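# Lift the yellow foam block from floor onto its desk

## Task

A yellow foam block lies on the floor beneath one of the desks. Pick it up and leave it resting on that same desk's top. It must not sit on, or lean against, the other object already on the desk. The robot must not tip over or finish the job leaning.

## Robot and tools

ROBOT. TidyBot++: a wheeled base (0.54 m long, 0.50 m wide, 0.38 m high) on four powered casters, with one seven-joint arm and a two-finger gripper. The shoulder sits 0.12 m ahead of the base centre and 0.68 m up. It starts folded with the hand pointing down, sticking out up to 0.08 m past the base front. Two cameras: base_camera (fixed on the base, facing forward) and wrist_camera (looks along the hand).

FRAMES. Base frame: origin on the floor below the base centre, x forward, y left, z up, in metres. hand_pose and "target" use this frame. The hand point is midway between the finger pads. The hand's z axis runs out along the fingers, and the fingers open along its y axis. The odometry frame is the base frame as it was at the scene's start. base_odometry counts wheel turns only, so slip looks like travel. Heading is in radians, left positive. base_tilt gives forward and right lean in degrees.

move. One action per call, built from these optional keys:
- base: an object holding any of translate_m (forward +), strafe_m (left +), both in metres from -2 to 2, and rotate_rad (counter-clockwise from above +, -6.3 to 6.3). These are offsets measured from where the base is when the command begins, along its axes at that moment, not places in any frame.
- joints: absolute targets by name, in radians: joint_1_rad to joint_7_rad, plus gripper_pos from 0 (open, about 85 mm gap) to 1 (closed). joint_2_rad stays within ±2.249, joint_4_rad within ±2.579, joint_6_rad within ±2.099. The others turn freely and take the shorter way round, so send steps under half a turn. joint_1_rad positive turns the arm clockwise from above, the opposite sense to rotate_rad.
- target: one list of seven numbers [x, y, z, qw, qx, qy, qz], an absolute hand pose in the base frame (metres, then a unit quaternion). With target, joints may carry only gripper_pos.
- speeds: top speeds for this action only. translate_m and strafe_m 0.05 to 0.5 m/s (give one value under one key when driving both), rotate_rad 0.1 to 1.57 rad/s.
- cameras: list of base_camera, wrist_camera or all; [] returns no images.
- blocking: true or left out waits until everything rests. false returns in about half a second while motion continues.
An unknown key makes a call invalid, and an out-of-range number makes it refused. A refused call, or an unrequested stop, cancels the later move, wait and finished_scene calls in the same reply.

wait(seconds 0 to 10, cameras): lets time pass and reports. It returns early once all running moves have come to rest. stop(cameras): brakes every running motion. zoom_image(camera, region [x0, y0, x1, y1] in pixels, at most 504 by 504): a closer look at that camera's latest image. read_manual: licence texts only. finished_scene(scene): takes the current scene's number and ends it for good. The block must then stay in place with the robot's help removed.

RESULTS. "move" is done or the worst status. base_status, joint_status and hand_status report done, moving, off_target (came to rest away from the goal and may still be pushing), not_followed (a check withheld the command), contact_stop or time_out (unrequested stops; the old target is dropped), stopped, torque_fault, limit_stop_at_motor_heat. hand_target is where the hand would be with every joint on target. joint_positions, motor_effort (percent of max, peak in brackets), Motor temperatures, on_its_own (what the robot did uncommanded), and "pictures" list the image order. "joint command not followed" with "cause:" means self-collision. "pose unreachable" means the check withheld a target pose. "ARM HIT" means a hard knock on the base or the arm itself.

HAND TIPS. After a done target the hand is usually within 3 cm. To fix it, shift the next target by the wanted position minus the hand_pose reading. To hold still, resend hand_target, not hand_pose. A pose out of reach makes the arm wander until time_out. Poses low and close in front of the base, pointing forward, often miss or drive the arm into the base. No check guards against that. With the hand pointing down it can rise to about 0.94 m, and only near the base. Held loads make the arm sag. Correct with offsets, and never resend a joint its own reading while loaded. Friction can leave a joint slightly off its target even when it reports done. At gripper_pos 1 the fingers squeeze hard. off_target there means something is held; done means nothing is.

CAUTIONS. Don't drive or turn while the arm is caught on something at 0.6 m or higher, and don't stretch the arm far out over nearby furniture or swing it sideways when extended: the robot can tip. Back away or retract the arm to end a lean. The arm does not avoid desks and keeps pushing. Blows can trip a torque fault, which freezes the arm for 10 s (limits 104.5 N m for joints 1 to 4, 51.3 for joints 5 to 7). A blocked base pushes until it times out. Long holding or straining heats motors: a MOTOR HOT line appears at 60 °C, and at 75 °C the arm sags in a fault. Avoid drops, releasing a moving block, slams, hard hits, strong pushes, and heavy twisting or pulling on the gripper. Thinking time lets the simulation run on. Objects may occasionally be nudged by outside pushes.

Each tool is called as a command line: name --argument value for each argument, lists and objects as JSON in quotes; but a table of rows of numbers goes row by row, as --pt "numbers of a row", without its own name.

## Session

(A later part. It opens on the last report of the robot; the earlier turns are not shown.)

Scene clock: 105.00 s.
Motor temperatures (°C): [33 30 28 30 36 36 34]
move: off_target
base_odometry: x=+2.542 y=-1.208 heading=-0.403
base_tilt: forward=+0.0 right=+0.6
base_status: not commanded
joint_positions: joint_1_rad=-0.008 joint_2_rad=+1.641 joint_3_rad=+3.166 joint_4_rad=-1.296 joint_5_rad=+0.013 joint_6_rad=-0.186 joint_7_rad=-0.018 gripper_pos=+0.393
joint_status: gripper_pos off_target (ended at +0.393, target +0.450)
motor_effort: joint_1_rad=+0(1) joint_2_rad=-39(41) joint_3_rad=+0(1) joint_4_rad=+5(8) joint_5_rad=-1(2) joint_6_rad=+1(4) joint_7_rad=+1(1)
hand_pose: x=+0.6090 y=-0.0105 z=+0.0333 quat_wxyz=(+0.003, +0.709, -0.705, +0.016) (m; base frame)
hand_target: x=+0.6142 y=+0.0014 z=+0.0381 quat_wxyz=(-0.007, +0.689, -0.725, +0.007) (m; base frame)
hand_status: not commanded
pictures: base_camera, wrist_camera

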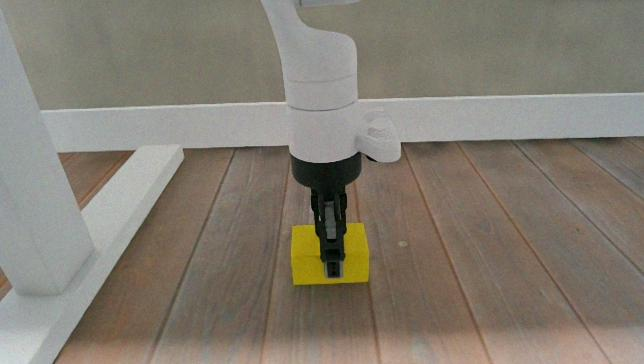

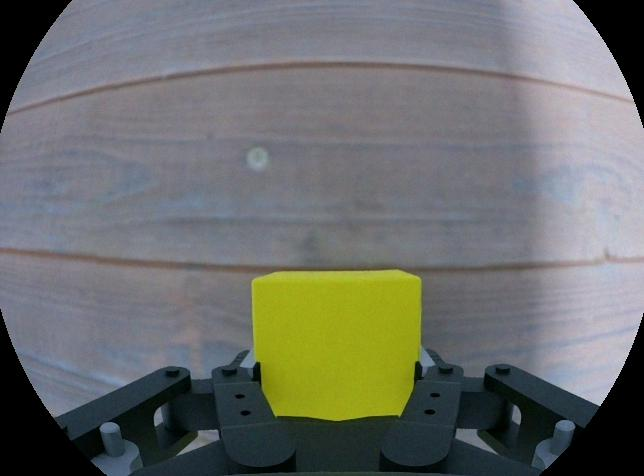

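move --joints '{"gripper_pos": 0.55, "joint_2_rad": 1.49, "joint_4_rad": -1.418, "joint_6_rad": -0.24}'

move --base '{"translate_m": -0.95}' --speeds '{"translate_m": 0.3}'

Scene clock: 109.37 s.
Motor temperatures (°C): [33 30 28 30 36 36 34]
move: off_target
base_odometry: x=+2.542 y=-1.208 heading=-0.403
base_tilt: forward=-0.1 right=+0.6
base_status: not commanded
joint_positions: joint_1_rad=-0.008 joint_2_rad=+1.517 joint_3_rad=+3.166 joint_4_rad=-1.409 joint_5_rad=+0.013 joint_6_rad=-0.186 joint_7_rad=-0.018 gripper_pos=+0.393
joint_status: gripper_pos off_target (ended at +0.393, target +0.550); the others done
motor_effort: joint_1_rad=+0(1) joint_2_rad=-41(44) joint_3_rad=+0(1) joint_4_rad=+3(5) joint_5_rad=-1(2) joint_6_rad=+0(2) joint_7_rad=+1(1)
hand_pose: x=+0.6157 y=-0.0106 z=+0.0862 quat_wxyz=(-0.001, +0.708, -0.706, +0.020) (m; base frame)
hand_target: x=+0.6092 y=+0.0014 z=+0.0987 quat_wxyz=(+0.002, +0.689, -0.725, -0.002) (m; base frame)
hand_status: not commanded
pictures: base_camera, wrist_camera

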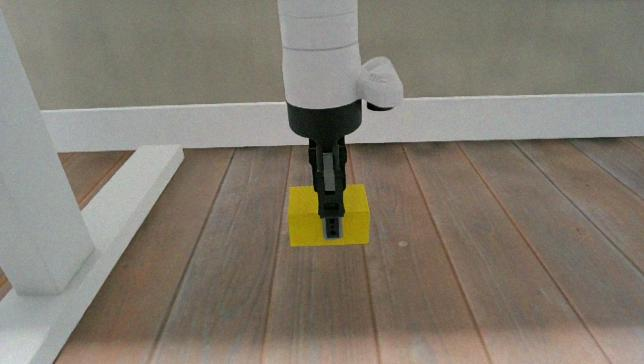

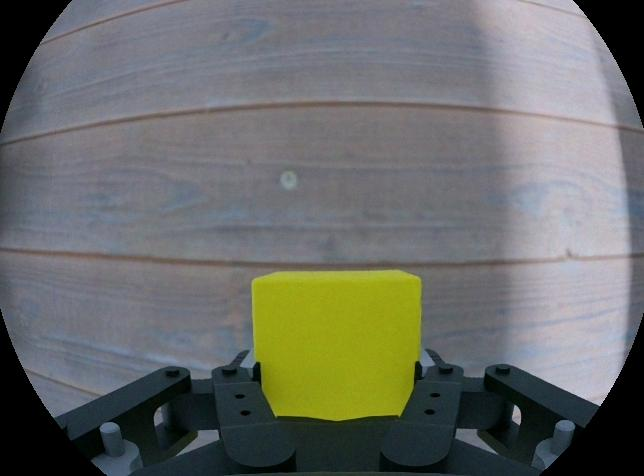

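Scene clock: 113.50 s.
Motor temperatures (°C): [33 30 28 30 36 36 34]
move: done
base_odometry: x=+1.668 y=-0.835 heading=-0.403
base_tilt: forward=-0.1 right=+0.6
base_status: done
joint_positions: joint_1_rad=-0.005 joint_2_rad=+1.516 joint_3_rad=+3.164 joint_4_rad=-1.416 joint_5_rad=+0.013 joint_6_rad=-0.186 joint_7_rad=-0.018 gripper_pos=+0.393
joint_status: not commanded
motor_effort: joint_1_rad=+0(3) joint_2_rad=-41(43) joint_3_rad=+1(1) joint_4_rad=+3(5) joint_5_rad=-1(2) joint_6_rad=-1(2) joint_7_rad=+1(1)
hand_pose: x=+0.6120 y=-0.0105 z=+0.0862 quat_wxyz=(+0.000, +0.707, -0.707, +0.017) (m; base frame)
hand_target: x=+0.6092 y=+0.0014 z=+0.0987 quat_wxyz=(+0.002, +0.689, -0.725, -0.002) (m; base frame)
hand_status: not commanded
pictures: base_camera, wrist_camera

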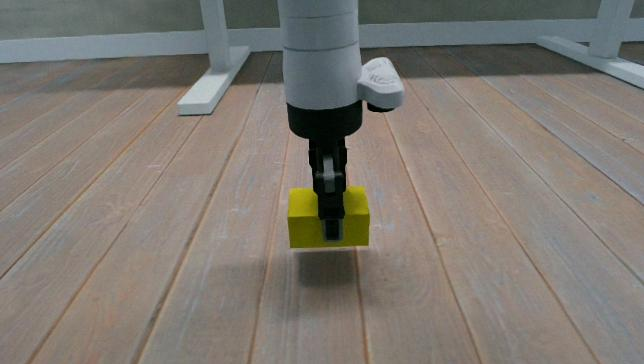

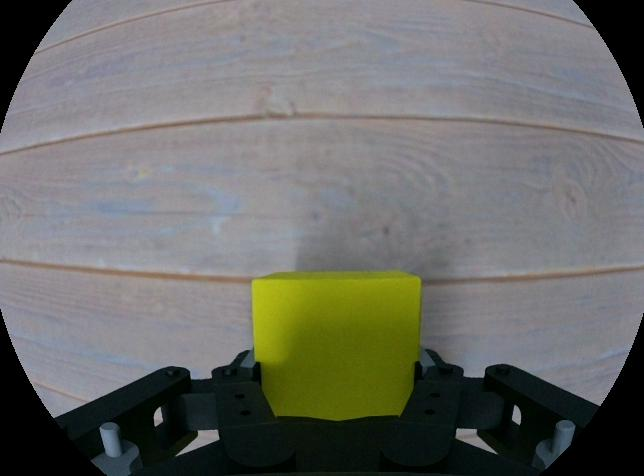

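move --joints '{"joint_2_rad": 0.0, "joint_4_rad": -2.1, "joint_6_rad": 0.5}'

Scene clock: 120.83 s.
Motor temperatures (°C): [33 30 28 30 35 36 34]
move: done
base_odometry: x=+1.668 y=-0.835 heading=-0.403
base_tilt: forward=-0.1 right=+0.6
base_status: not commanded
joint_positions: joint_1_rad=-0.005 joint_2_rad=+0.023 joint_3_rad=+3.164 joint_4_rad=-2.090 joint_5_rad=+0.013 joint_6_rad=+0.409 joint_7_rad=-0.018 gripper_pos=+0.393
joint_status: all done
motor_effort: joint_1_rad=-1(1) joint_2_rad=-22(46) joint_3_rad=+1(1) joint_4_rad=+21(21) joint_5_rad=-1(2) joint_6_rad=+8(9) joint_7_rad=+1(1)
hand_pose: x=+0.7066 y=-0.0067 z=+0.8992 quat_wxyz=(-0.464, +0.527, -0.536, +0.467) (m; base frame)
hand_target: x=+0.7015 y=+0.0014 z=+0.9348 quat_wxyz=(-0.505, +0.494, -0.520, +0.480) (m; base frame)
hand_status: not commanded
pictures: base_camera, wrist_camera

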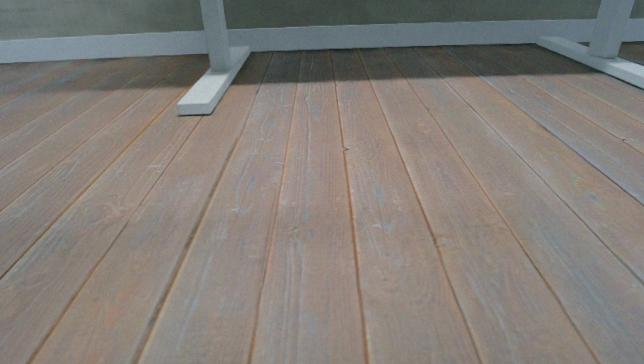

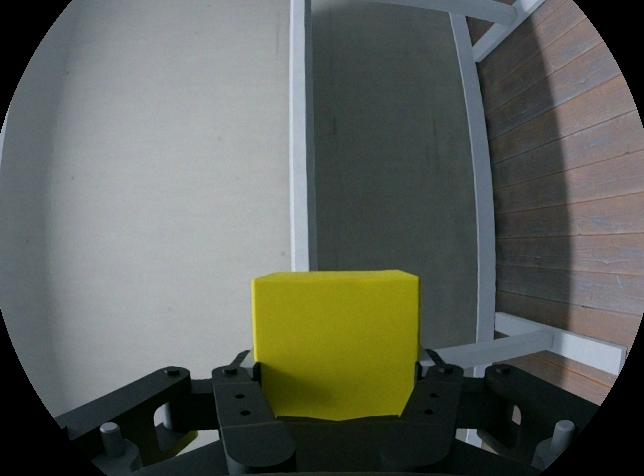

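zoom_image --camera "wrist_camera" --region '[260, 180, 340, 280]'

zoom_image --camera "wrist_camera" --region '[260, 0, 340, 100]'

Scaled by 5.040.

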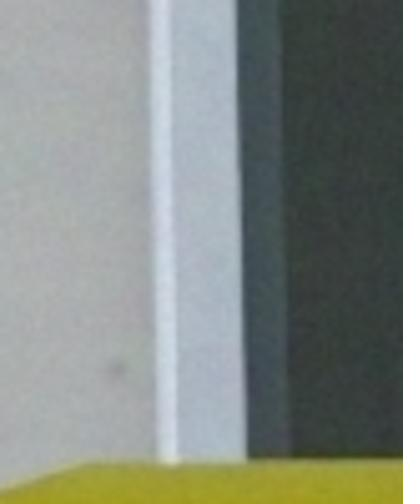

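Scaled by 5.040.

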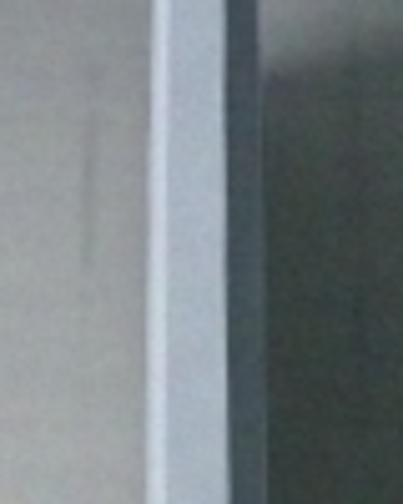

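move --joints '{"joint_2_rad": 0.15, "joint_4_rad": -0.65, "joint_6_rad": -2.05}' --cameras '[]'

move --base '{"translate_m": 0.6}' --speeds '{"translate_m": 0.2}'

Scene clock: 137.00 s.
Motor temperatures (°C): [33 30 28 30 35 36 34]
move: done
base_odometry: x=+1.668 y=-0.835 heading=-0.403
base_tilt: forward=-0.1 right=+0.6
base_status: not commanded
joint_positions: joint_1_rad=-0.005 joint_2_rad=+0.142 joint_3_rad=+3.164 joint_4_rad=-0.664 joint_5_rad=+0.013 joint_6_rad=-1.970 joint_7_rad=-0.018 gripper_pos=+0.393
joint_status: all done
motor_effort: joint_1_rad=+0(1) joint_2_rad=-21(26) joint_3_rad=+0(1) joint_4_rad=+15(23) joint_5_rad=-1(2) joint_6_rad=+3(10) joint_7_rad=+1(2)
hand_pose: x=+0.5167 y=-0.0080 z=+1.0253 quat_wxyz=(-0.124, +0.681, -0.709, +0.133) (m; base frame)
hand_target: x=+0.4969 y=+0.0014 z=+1.0187 quat_wxyz=(-0.105, +0.682, -0.717, +0.100) (m; base frame)
hand_status: not commanded
pictures: none
No camera images: "cameras" was empty.

Scene clock: 140.77 s.
Motor temperatures (°C): [33 30 28 30 35 36 34]
move: done
base_odometry: x=+2.220 y=-1.071 heading=-0.403
base_tilt: forward=-0.1 right=+0.6
base_status: done
joint_positions: joint_1_rad=-0.005 joint_2_rad=+0.161 joint_3_rad=+3.163 joint_4_rad=-0.662 joint_5_rad=+0.013 joint_6_rad=-1.977 joint_7_rad=-0.018 gripper_pos=+0.393
joint_status: not commanded
motor_effort: joint_1_rad=+1(2) joint_2_rad=-21(25) joint_3_rad=+0(1) joint_4_rad=+14(16) joint_5_rad=-1(2) joint_6_rad=+2(4) joint_7_rad=+1(2)
hand_pose: x=+0.5212 y=-0.0077 z=+1.0176 quat_wxyz=(-0.115, +0.683, -0.711, +0.125) (m; base frame)
hand_target: x=+0.4969 y=+0.0014 z=+1.0187 quat_wxyz=(-0.105, +0.682, -0.717, +0.100) (m; base frame)
hand_status: not commanded
pictures: base_camera, wrist_camera

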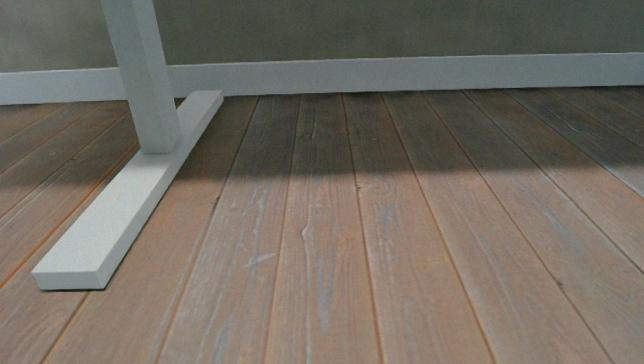

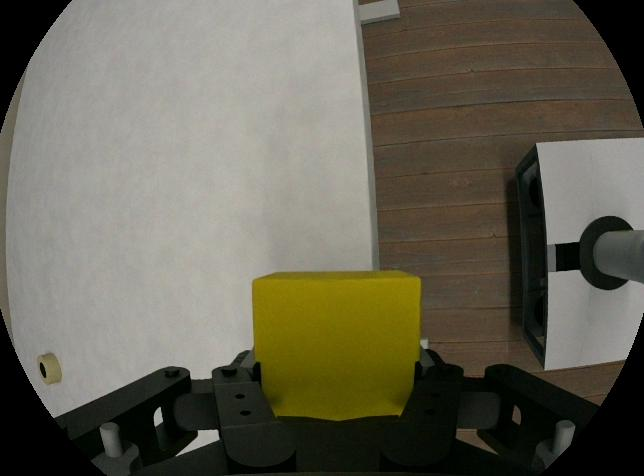

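move --base '{"translate_m": 0.22}' --speeds '{"translate_m": 0.15}' --cameras '[]'

move --joints '{"joint_2_rad": 0.13, "joint_4_rad": -0.83, "joint_6_rad": -2.095}'

Scene clock: 148.73 s.
Motor temperatures (°C): [33 30 28 30 35 36 34]
move: done
base_odometry: x=+2.423 y=-1.157 heading=-0.403
base_tilt: forward=-0.1 right=+0.6
base_status: done
joint_positions: joint_1_rad=-0.005 joint_2_rad=+0.163 joint_3_rad=+3.163 joint_4_rad=-0.661 joint_5_rad=+0.013 joint_6_rad=-1.979 joint_7_rad=-0.018 gripper_pos=+0.393
joint_status: not commanded
motor_effort: joint_1_rad=+0(1) joint_2_rad=-22(25) joint_3_rad=+0(1) joint_4_rad=+15(15) joint_5_rad=-1(2) joint_6_rad=+2(4) joint_7_rad=+1(1)
hand_pose: x=+0.5215 y=-0.0077 z=+1.0166 quat_wxyz=(-0.114, +0.683, -0.711, +0.124) (m; base frame)
hand_target: x=+0.4969 y=+0.0014 z=+1.0187 quat_wxyz=(-0.105, +0.682, -0.717, +0.100) (m; base frame)
hand_status: not commanded
pictures: none
No camera images: "cameras" was empty.

Scene clock: 149.87 s.
Motor temperatures (°C): [33 30 28 30 35 36 34]
move: done
base_odometry: x=+2.423 y=-1.157 heading=-0.403
base_tilt: forward=-0.1 right=+0.6
base_status: not commanded
joint_positions: joint_1_rad=-0.005 joint_2_rad=+0.160 joint_3_rad=+3.163 joint_4_rad=-0.822 joint_5_rad=+0.013 joint_6_rad=-2.015 joint_7_rad=-0.018 gripper_pos=+0.393
joint_status: all done
motor_effort: joint_1_rad=+0(1) joint_2_rad=-21(24) joint_3_rad=+1(1) joint_4_rad=+15(16) joint_5_rad=-1(2) joint_6_rad=+1(3) joint_7_rad=+1(1)
hand_pose: x=+0.4925 y=-0.0073 z=+0.9637 quat_wxyz=(-0.046, +0.691, -0.719, +0.056) (m; base frame)
hand_target: x=+0.4580 y=+0.0014 z=+0.9692 quat_wxyz=(-0.031, +0.689, -0.724, +0.030) (m; base frame)
hand_status: not commanded
pictures: base_camera, wrist_camera

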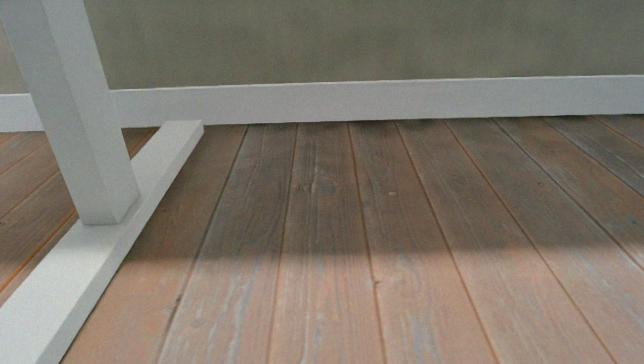

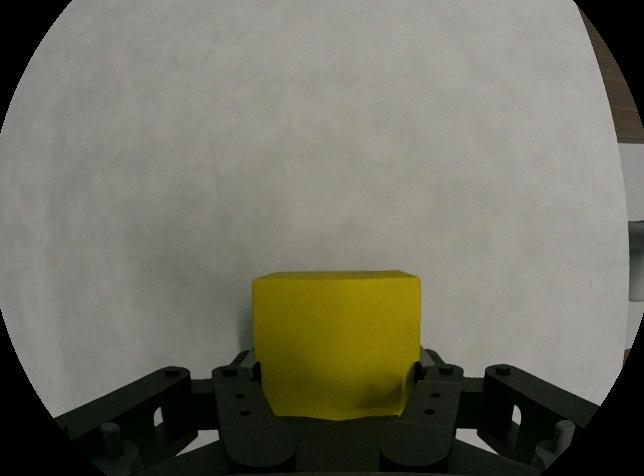

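move --joints '{"joint_2_rad": 0.12, "joint_4_rad": -0.91, "joint_6_rad": -2.095}'

Scene clock: 151.67 s.
Motor temperatures (°C): [33 30 28 30 35 36 34]
move: done
base_odometry: x=+2.423 y=-1.157 heading=-0.403
base_tilt: forward=-0.1 right=+0.6
base_status: not commanded
joint_positions: joint_1_rad=-0.005 joint_2_rad=+0.149 joint_3_rad=+3.163 joint_4_rad=-0.903 joint_5_rad=+0.013 joint_6_rad=-2.017 joint_7_rad=-0.018 gripper_pos=+0.393
joint_status: all done
motor_effort: joint_1_rad=+0(1) joint_2_rad=-21(24) joint_3_rad=+0(1) joint_4_rad=+16(17) joint_5_rad=-1(2) joint_6_rad=+0(1) joint_7_rad=+1(1)
hand_pose: x=+0.4771 y=-0.0072 z=+0.9433 quat_wxyz=(-0.020, +0.693, -0.720, +0.031) (m; base frame)
hand_target: x=+0.4440 y=+0.0014 z=+0.9501 quat_wxyz=(-0.006, +0.689, -0.725, +0.006) (m; base frame)
hand_status: not commanded
pictures: base_camera, wrist_camera

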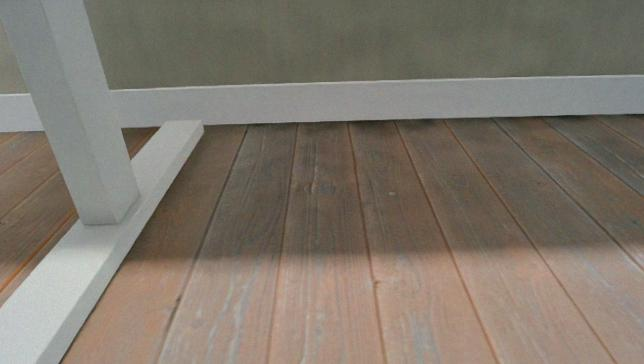

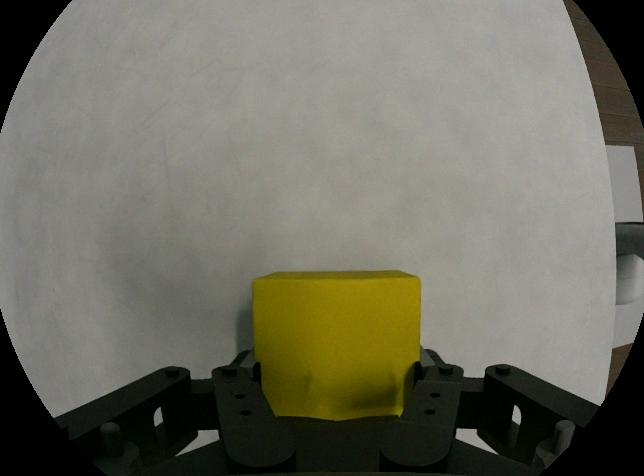

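move --joints '{"joint_2_rad": 0.15}' --cameras '[]'

move --joints '{"joint_2_rad": 0.18}'

Scene clock: 154.20 s.
Motor temperatures (°C): [33 30 28 30 35 36 34]
move: done
base_odometry: x=+2.423 y=-1.157 heading=-0.403
base_tilt: forward=-0.1 right=+0.6
base_status: not commanded
joint_positions: joint_1_rad=-0.005 joint_2_rad=+0.155 joint_3_rad=+3.163 joint_4_rad=-0.903 joint_5_rad=+0.013 joint_6_rad=-2.018 joint_7_rad=-0.018 gripper_pos=+0.393
joint_status: all done
motor_effort: joint_1_rad=-1(1) joint_2_rad=-22(23) joint_3_rad=+1(1) joint_4_rad=+15(16) joint_5_rad=-1(1) joint_6_rad=-1(1) joint_7_rad=+1(1)
hand_pose: x=+0.4784 y=-0.0072 z=+0.9412 quat_wxyz=(-0.018, +0.693, -0.720, +0.029) (m; base frame)
hand_target: x=+0.4519 y=+0.0014 z=+0.9403 quat_wxyz=(+0.005, +0.689, -0.725, -0.005) (m; base frame)
hand_status: not commanded
pictures: none
No camera images: "cameras" was empty.

Scene clock: 154.87 s.
Motor temperatures (°C): [33 30 28 30 35 36 34]
move: done
base_odometry: x=+2.423 y=-1.157 heading=-0.403
base_tilt: forward=-0.1 right=+0.6
base_status: not commanded
joint_positions: joint_1_rad=-0.005 joint_2_rad=+0.166 joint_3_rad=+3.162 joint_4_rad=-0.900 joint_5_rad=+0.013 joint_6_rad=-2.022 joint_7_rad=-0.018 gripper_pos=+0.393
joint_status: all done
motor_effort: joint_1_rad=+1(1) joint_2_rad=-19(23) joint_3_rad=+1(1) joint_4_rad=+13(16) joint_5_rad=-1(2) joint_6_rad=+1(1) joint_7_rad=+1(1)
hand_pose: x=+0.4806 y=-0.0071 z=+0.9378 quat_wxyz=(-0.013, +0.693, -0.720, +0.024) (m; base frame)
hand_target: x=+0.4595 y=+0.0014 z=+0.9302 quat_wxyz=(+0.016, +0.689, -0.724, -0.015) (m; base frame)
hand_status: not commanded
pictures: base_camera, wrist_camera

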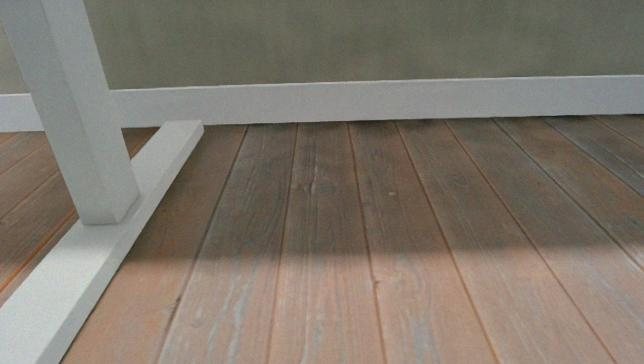

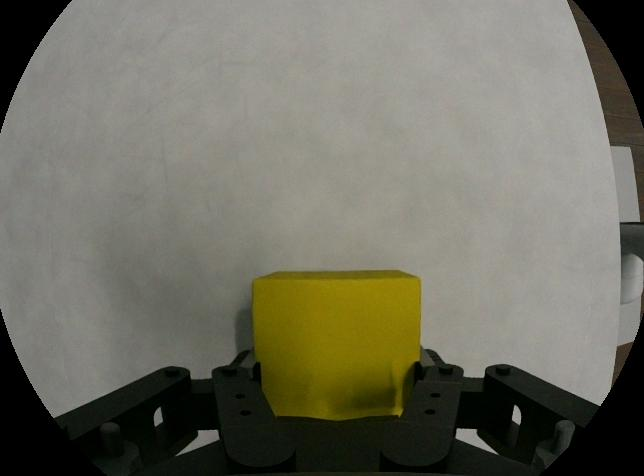

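move --joints '{"joint_2_rad": 0.205}'

Scene clock: 156.47 s.
Motor temperatures (°C): [33 30 28 30 35 36 34]
move: done
base_odometry: x=+2.423 y=-1.157 heading=-0.403
base_tilt: forward=-0.1 right=+0.6
base_status: not commanded
joint_positions: joint_1_rad=-0.005 joint_2_rad=+0.170 joint_3_rad=+3.162 joint_4_rad=-0.897 joint_5_rad=+0.013 joint_6_rad=-2.026 joint_7_rad=-0.018 gripper_pos=+0.393
joint_status: all done
motor_effort: joint_1_rad=+0(1) joint_2_rad=-17(20) joint_3_rad=+0(1) joint_4_rad=+12(13) joint_5_rad=-1(2) joint_6_rad=+0(1) joint_7_rad=+1(1)
hand_pose: x=+0.4808 y=-0.0070 z=+0.9375 quat_wxyz=(-0.012, +0.693, -0.720, +0.023) (m; base frame)
hand_target: x=+0.4656 y=+0.0014 z=+0.9216 quat_wxyz=(+0.025, +0.689, -0.724, -0.024) (m; base frame)
hand_status: not commanded
pictures: base_camera, wrist_camera

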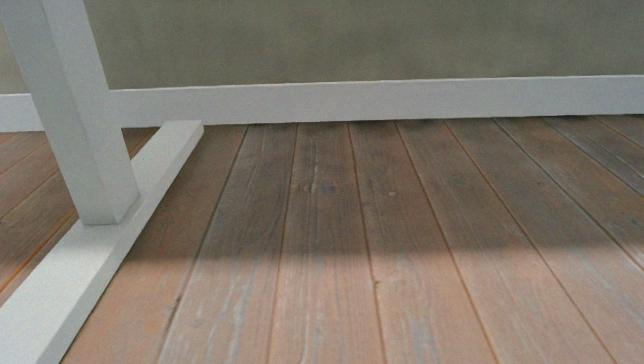

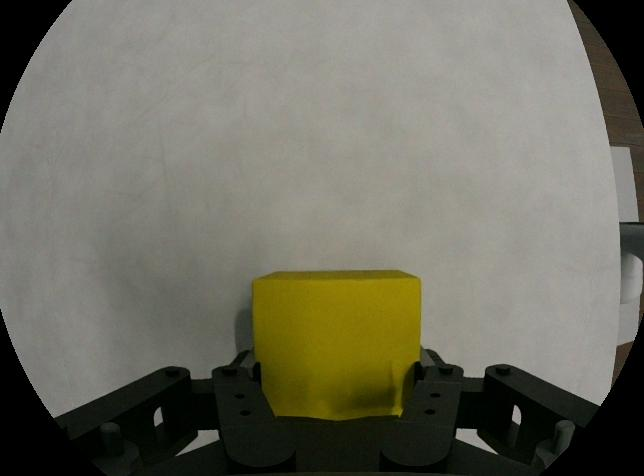

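move --joints '{"joint_2_rad": 0.175}' --cameras '[]'

move --joints '{"gripper_pos": 0.25}' --cameras '[]'

move --joints '{"gripper_pos": 0.0}'

Scene clock: 159.20 s.
Motor temperatures (°C): [33 30 28 30 35 36 34]
move: done
base_odometry: x=+2.423 y=-1.157 heading=-0.403
base_tilt: forward=-0.1 right=+0.6
base_status: not commanded
joint_positions: joint_1_rad=-0.005 joint_2_rad=+0.169 joint_3_rad=+3.162 joint_4_rad=-0.897 joint_5_rad=+0.013 joint_6_rad=-2.026 joint_7_rad=-0.018 gripper_pos=+0.393
joint_status: all done
motor_effort: joint_1_rad=+0(1) joint_2_rad=-19(21) joint_3_rad=+0(1) joint_4_rad=+12(14) joint_5_rad=-1(2) joint_6_rad=-1(2) joint_7_rad=+1(1)
hand_pose: x=+0.4805 y=-0.0070 z=+0.9377 quat_wxyz=(-0.012, +0.693, -0.720, +0.023) (m; base frame)
hand_target: x=+0.4583 y=+0.0014 z=+0.9318 quat_wxyz=(+0.014, +0.689, -0.724, -0.013) (m; base frame)
hand_status: not commanded
pictures: none
No camera images: "cameras" was empty.

Scene clock: 159.97 s.
Motor temperatures (°C): [33 30 28 30 35 36 34]
move: done
base_odometry: x=+2.423 y=-1.157 heading=-0.403
base_tilt: forward=-0.1 right=+0.6
base_status: not commanded
joint_positions: joint_1_rad=-0.005 joint_2_rad=+0.174 joint_3_rad=+3.162 joint_4_rad=-0.905 joint_5_rad=+0.013 joint_6_rad=-2.026 joint_7_rad=-0.018 gripper_pos=+0.250
joint_status: all done
motor_effort: joint_1_rad=+1(1) joint_2_rad=-23(23) joint_3_rad=+0(1) joint_4_rad=+16(16) joint_5_rad=-1(2) joint_6_rad=-1(1) joint_7_rad=+0(1)
hand_pose: x=+0.4805 y=-0.0070 z=+0.9336 quat_wxyz=(-0.008, +0.693, -0.721, +0.019) (m; base frame)
hand_target: x=+0.4583 y=+0.0014 z=+0.9318 quat_wxyz=(+0.014, +0.689, -0.724, -0.013) (m; base frame)
hand_status: not commanded
pictures: none
No camera images: "cameras" was empty.

Scene clock: 160.63 s.
Motor temperatures (°C): [33 30 28 30 35 36 34]
move: done
base_odometry: x=+2.423 y=-1.157 heading=-0.403
base_tilt: forward=-0.1 right=+0.6
base_status: not commanded
joint_positions: joint_1_rad=-0.005 joint_2_rad=+0.174 joint_3_rad=+3.162 joint_4_rad=-0.905 joint_5_rad=+0.013 joint_6_rad=-2.026 joint_7_rad=-0.018 gripper_pos=+0.000
joint_status: all done
motor_effort: joint_1_rad=+0(1) joint_2_rad=-23(23) joint_3_rad=+0(1) joint_4_rad=+15(16) joint_5_rad=-1(1) joint_6_rad=+0(1) joint_7_rad=+1(1)
hand_pose: x=+0.4805 y=-0.0070 z=+0.9336 quat_wxyz=(-0.008, +0.693, -0.721, +0.019) (m; base frame)
hand_target: x=+0.4583 y=+0.0014 z=+0.9318 quat_wxyz=(+0.014, +0.689, -0.724, -0.013) (m; base frame)
hand_status: not commanded
pictures: base_camera, wrist_camera

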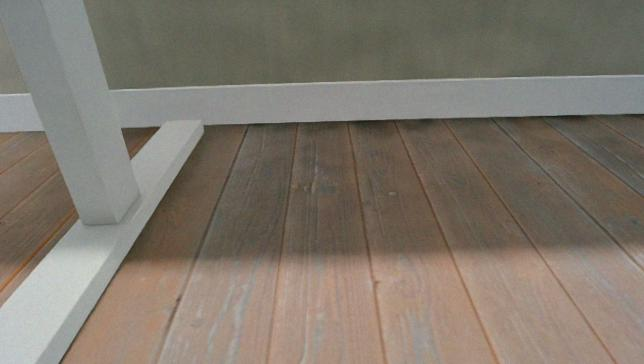

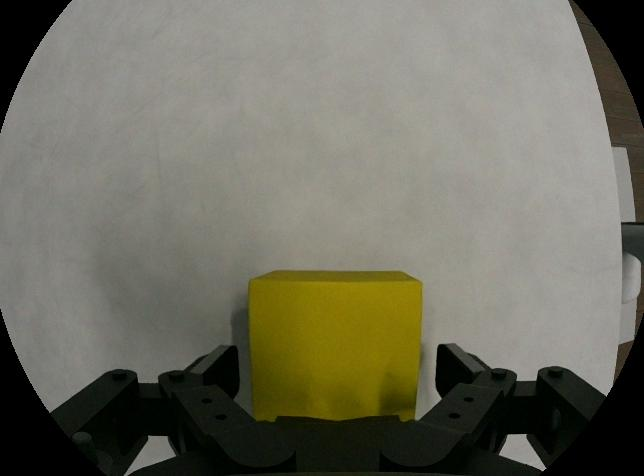

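move --joints '{"joint_2_rad": 0.11, "joint_4_rad": -0.84}' --cameras '[]'

move --joints '{"joint_2_rad": 0.0, "joint_4_rad": -0.65}'

move --base '{"translate_m": -0.5}' --speeds '{"translate_m": 0.3}'

Scene clock: 165.60 s.
Motor temperatures (°C): [33 30 28 30 35 36 34]
move: done
base_odometry: x=+2.423 y=-1.157 heading=-0.403
base_tilt: forward=-0.1 right=+0.6
base_status: not commanded
joint_positions: joint_1_rad=-0.005 joint_2_rad=+0.125 joint_3_rad=+3.162 joint_4_rad=-0.849 joint_5_rad=+0.013 joint_6_rad=-2.026 joint_7_rad=-0.018 gripper_pos=+0.000
joint_status: all done
motor_effort: joint_1_rad=-1(1) joint_2_rad=-21(25) joint_3_rad=+0(1) joint_4_rad=+15(17) joint_5_rad=-1(2) joint_6_rad=+0(1) joint_7_rad=+1(1)
hand_pose: x=+0.4757 y=-0.0072 z=+0.9677 quat_wxyz=(-0.045, +0.691, -0.719, +0.055) (m; base frame)
hand_target: x=+0.4509 y=+0.0014 z=+0.9730 quat_wxyz=(-0.035, +0.688, -0.724, +0.033) (m; base frame)
hand_status: not commanded
pictures: none
No camera images: "cameras" was empty.

Scene clock: 166.83 s.
Motor temperatures (°C): [33 30 28 30 35 36 34]
move: done
base_odometry: x=+2.423 y=-1.157 heading=-0.403
base_tilt: forward=-0.1 right=+0.6
base_status: not commanded
joint_positions: joint_1_rad=-0.005 joint_2_rad=+0.004 joint_3_rad=+3.162 joint_4_rad=-0.657 joint_5_rad=+0.013 joint_6_rad=-2.026 joint_7_rad=-0.018 gripper_pos=+0.000
joint_status: all done
motor_effort: joint_1_rad=+0(1) joint_2_rad=-14(23) joint_3_rad=+0(1) joint_4_rad=+13(16) joint_5_rad=-1(2) joint_6_rad=+3(4) joint_7_rad=+1(1)
hand_pose: x=+0.4506 y=-0.0075 z=+1.0709 quat_wxyz=(-0.156, +0.674, -0.703, +0.163) (m; base frame)
hand_target: x=+0.4295 y=+0.0014 z=+1.0657 quat_wxyz=(-0.143, +0.676, -0.710, +0.136) (m; base frame)
hand_status: not commanded
pictures: base_camera, wrist_camera

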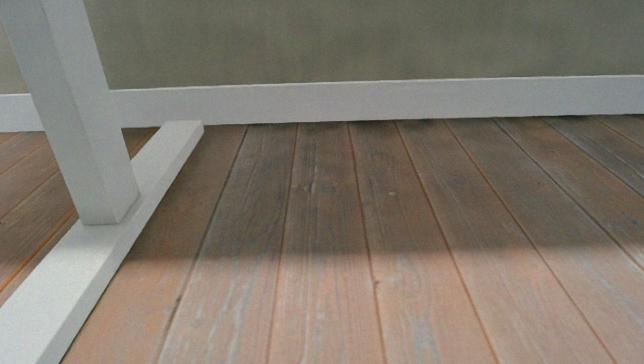

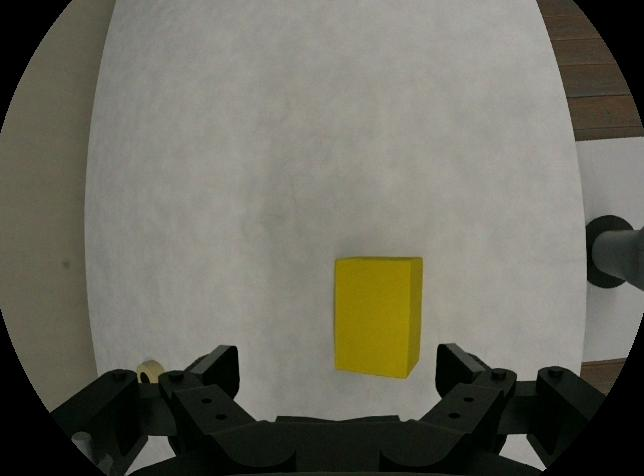

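Scene clock: 169.50 s.
Motor temperatures (°C): [33 30 28 30 35 36 34]
move: done
base_odometry: x=+1.963 y=-0.961 heading=-0.402
base_tilt: forward=-0.1 right=+0.6
base_status: done
joint_positions: joint_1_rad=-0.005 joint_2_rad=+0.004 joint_3_rad=+3.162 joint_4_rad=-0.657 joint_5_rad=+0.013 joint_6_rad=-2.027 joint_7_rad=-0.018 gripper_pos=+0.000
joint_status: not commanded
motor_effort: joint_1_rad=+0(3) joint_2_rad=-14(18) joint_3_rad=+1(3) joint_4_rad=+13(14) joint_5_rad=-1(2) joint_6_rad=+4(5) joint_7_rad=+1(1)
hand_pose: x=+0.4501 y=-0.0075 z=+1.0710 quat_wxyz=(-0.156, +0.674, -0.703, +0.163) (m; base frame)
hand_target: x=+0.4295 y=+0.0014 z=+1.0657 quat_wxyz=(-0.143, +0.676, -0.710, +0.136) (m; base frame)
hand_status: not commanded
pictures: base_camera, wrist_camera

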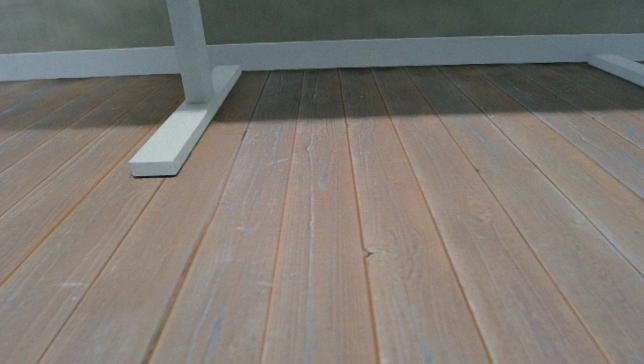

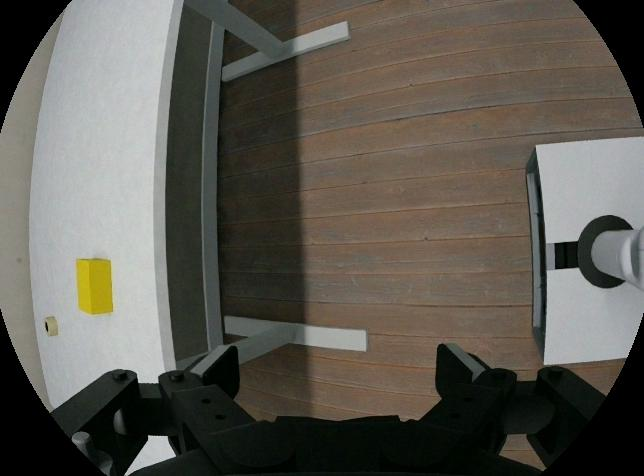

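Placed well.

finished_scene --scene 1

The scene is finished: the task was done.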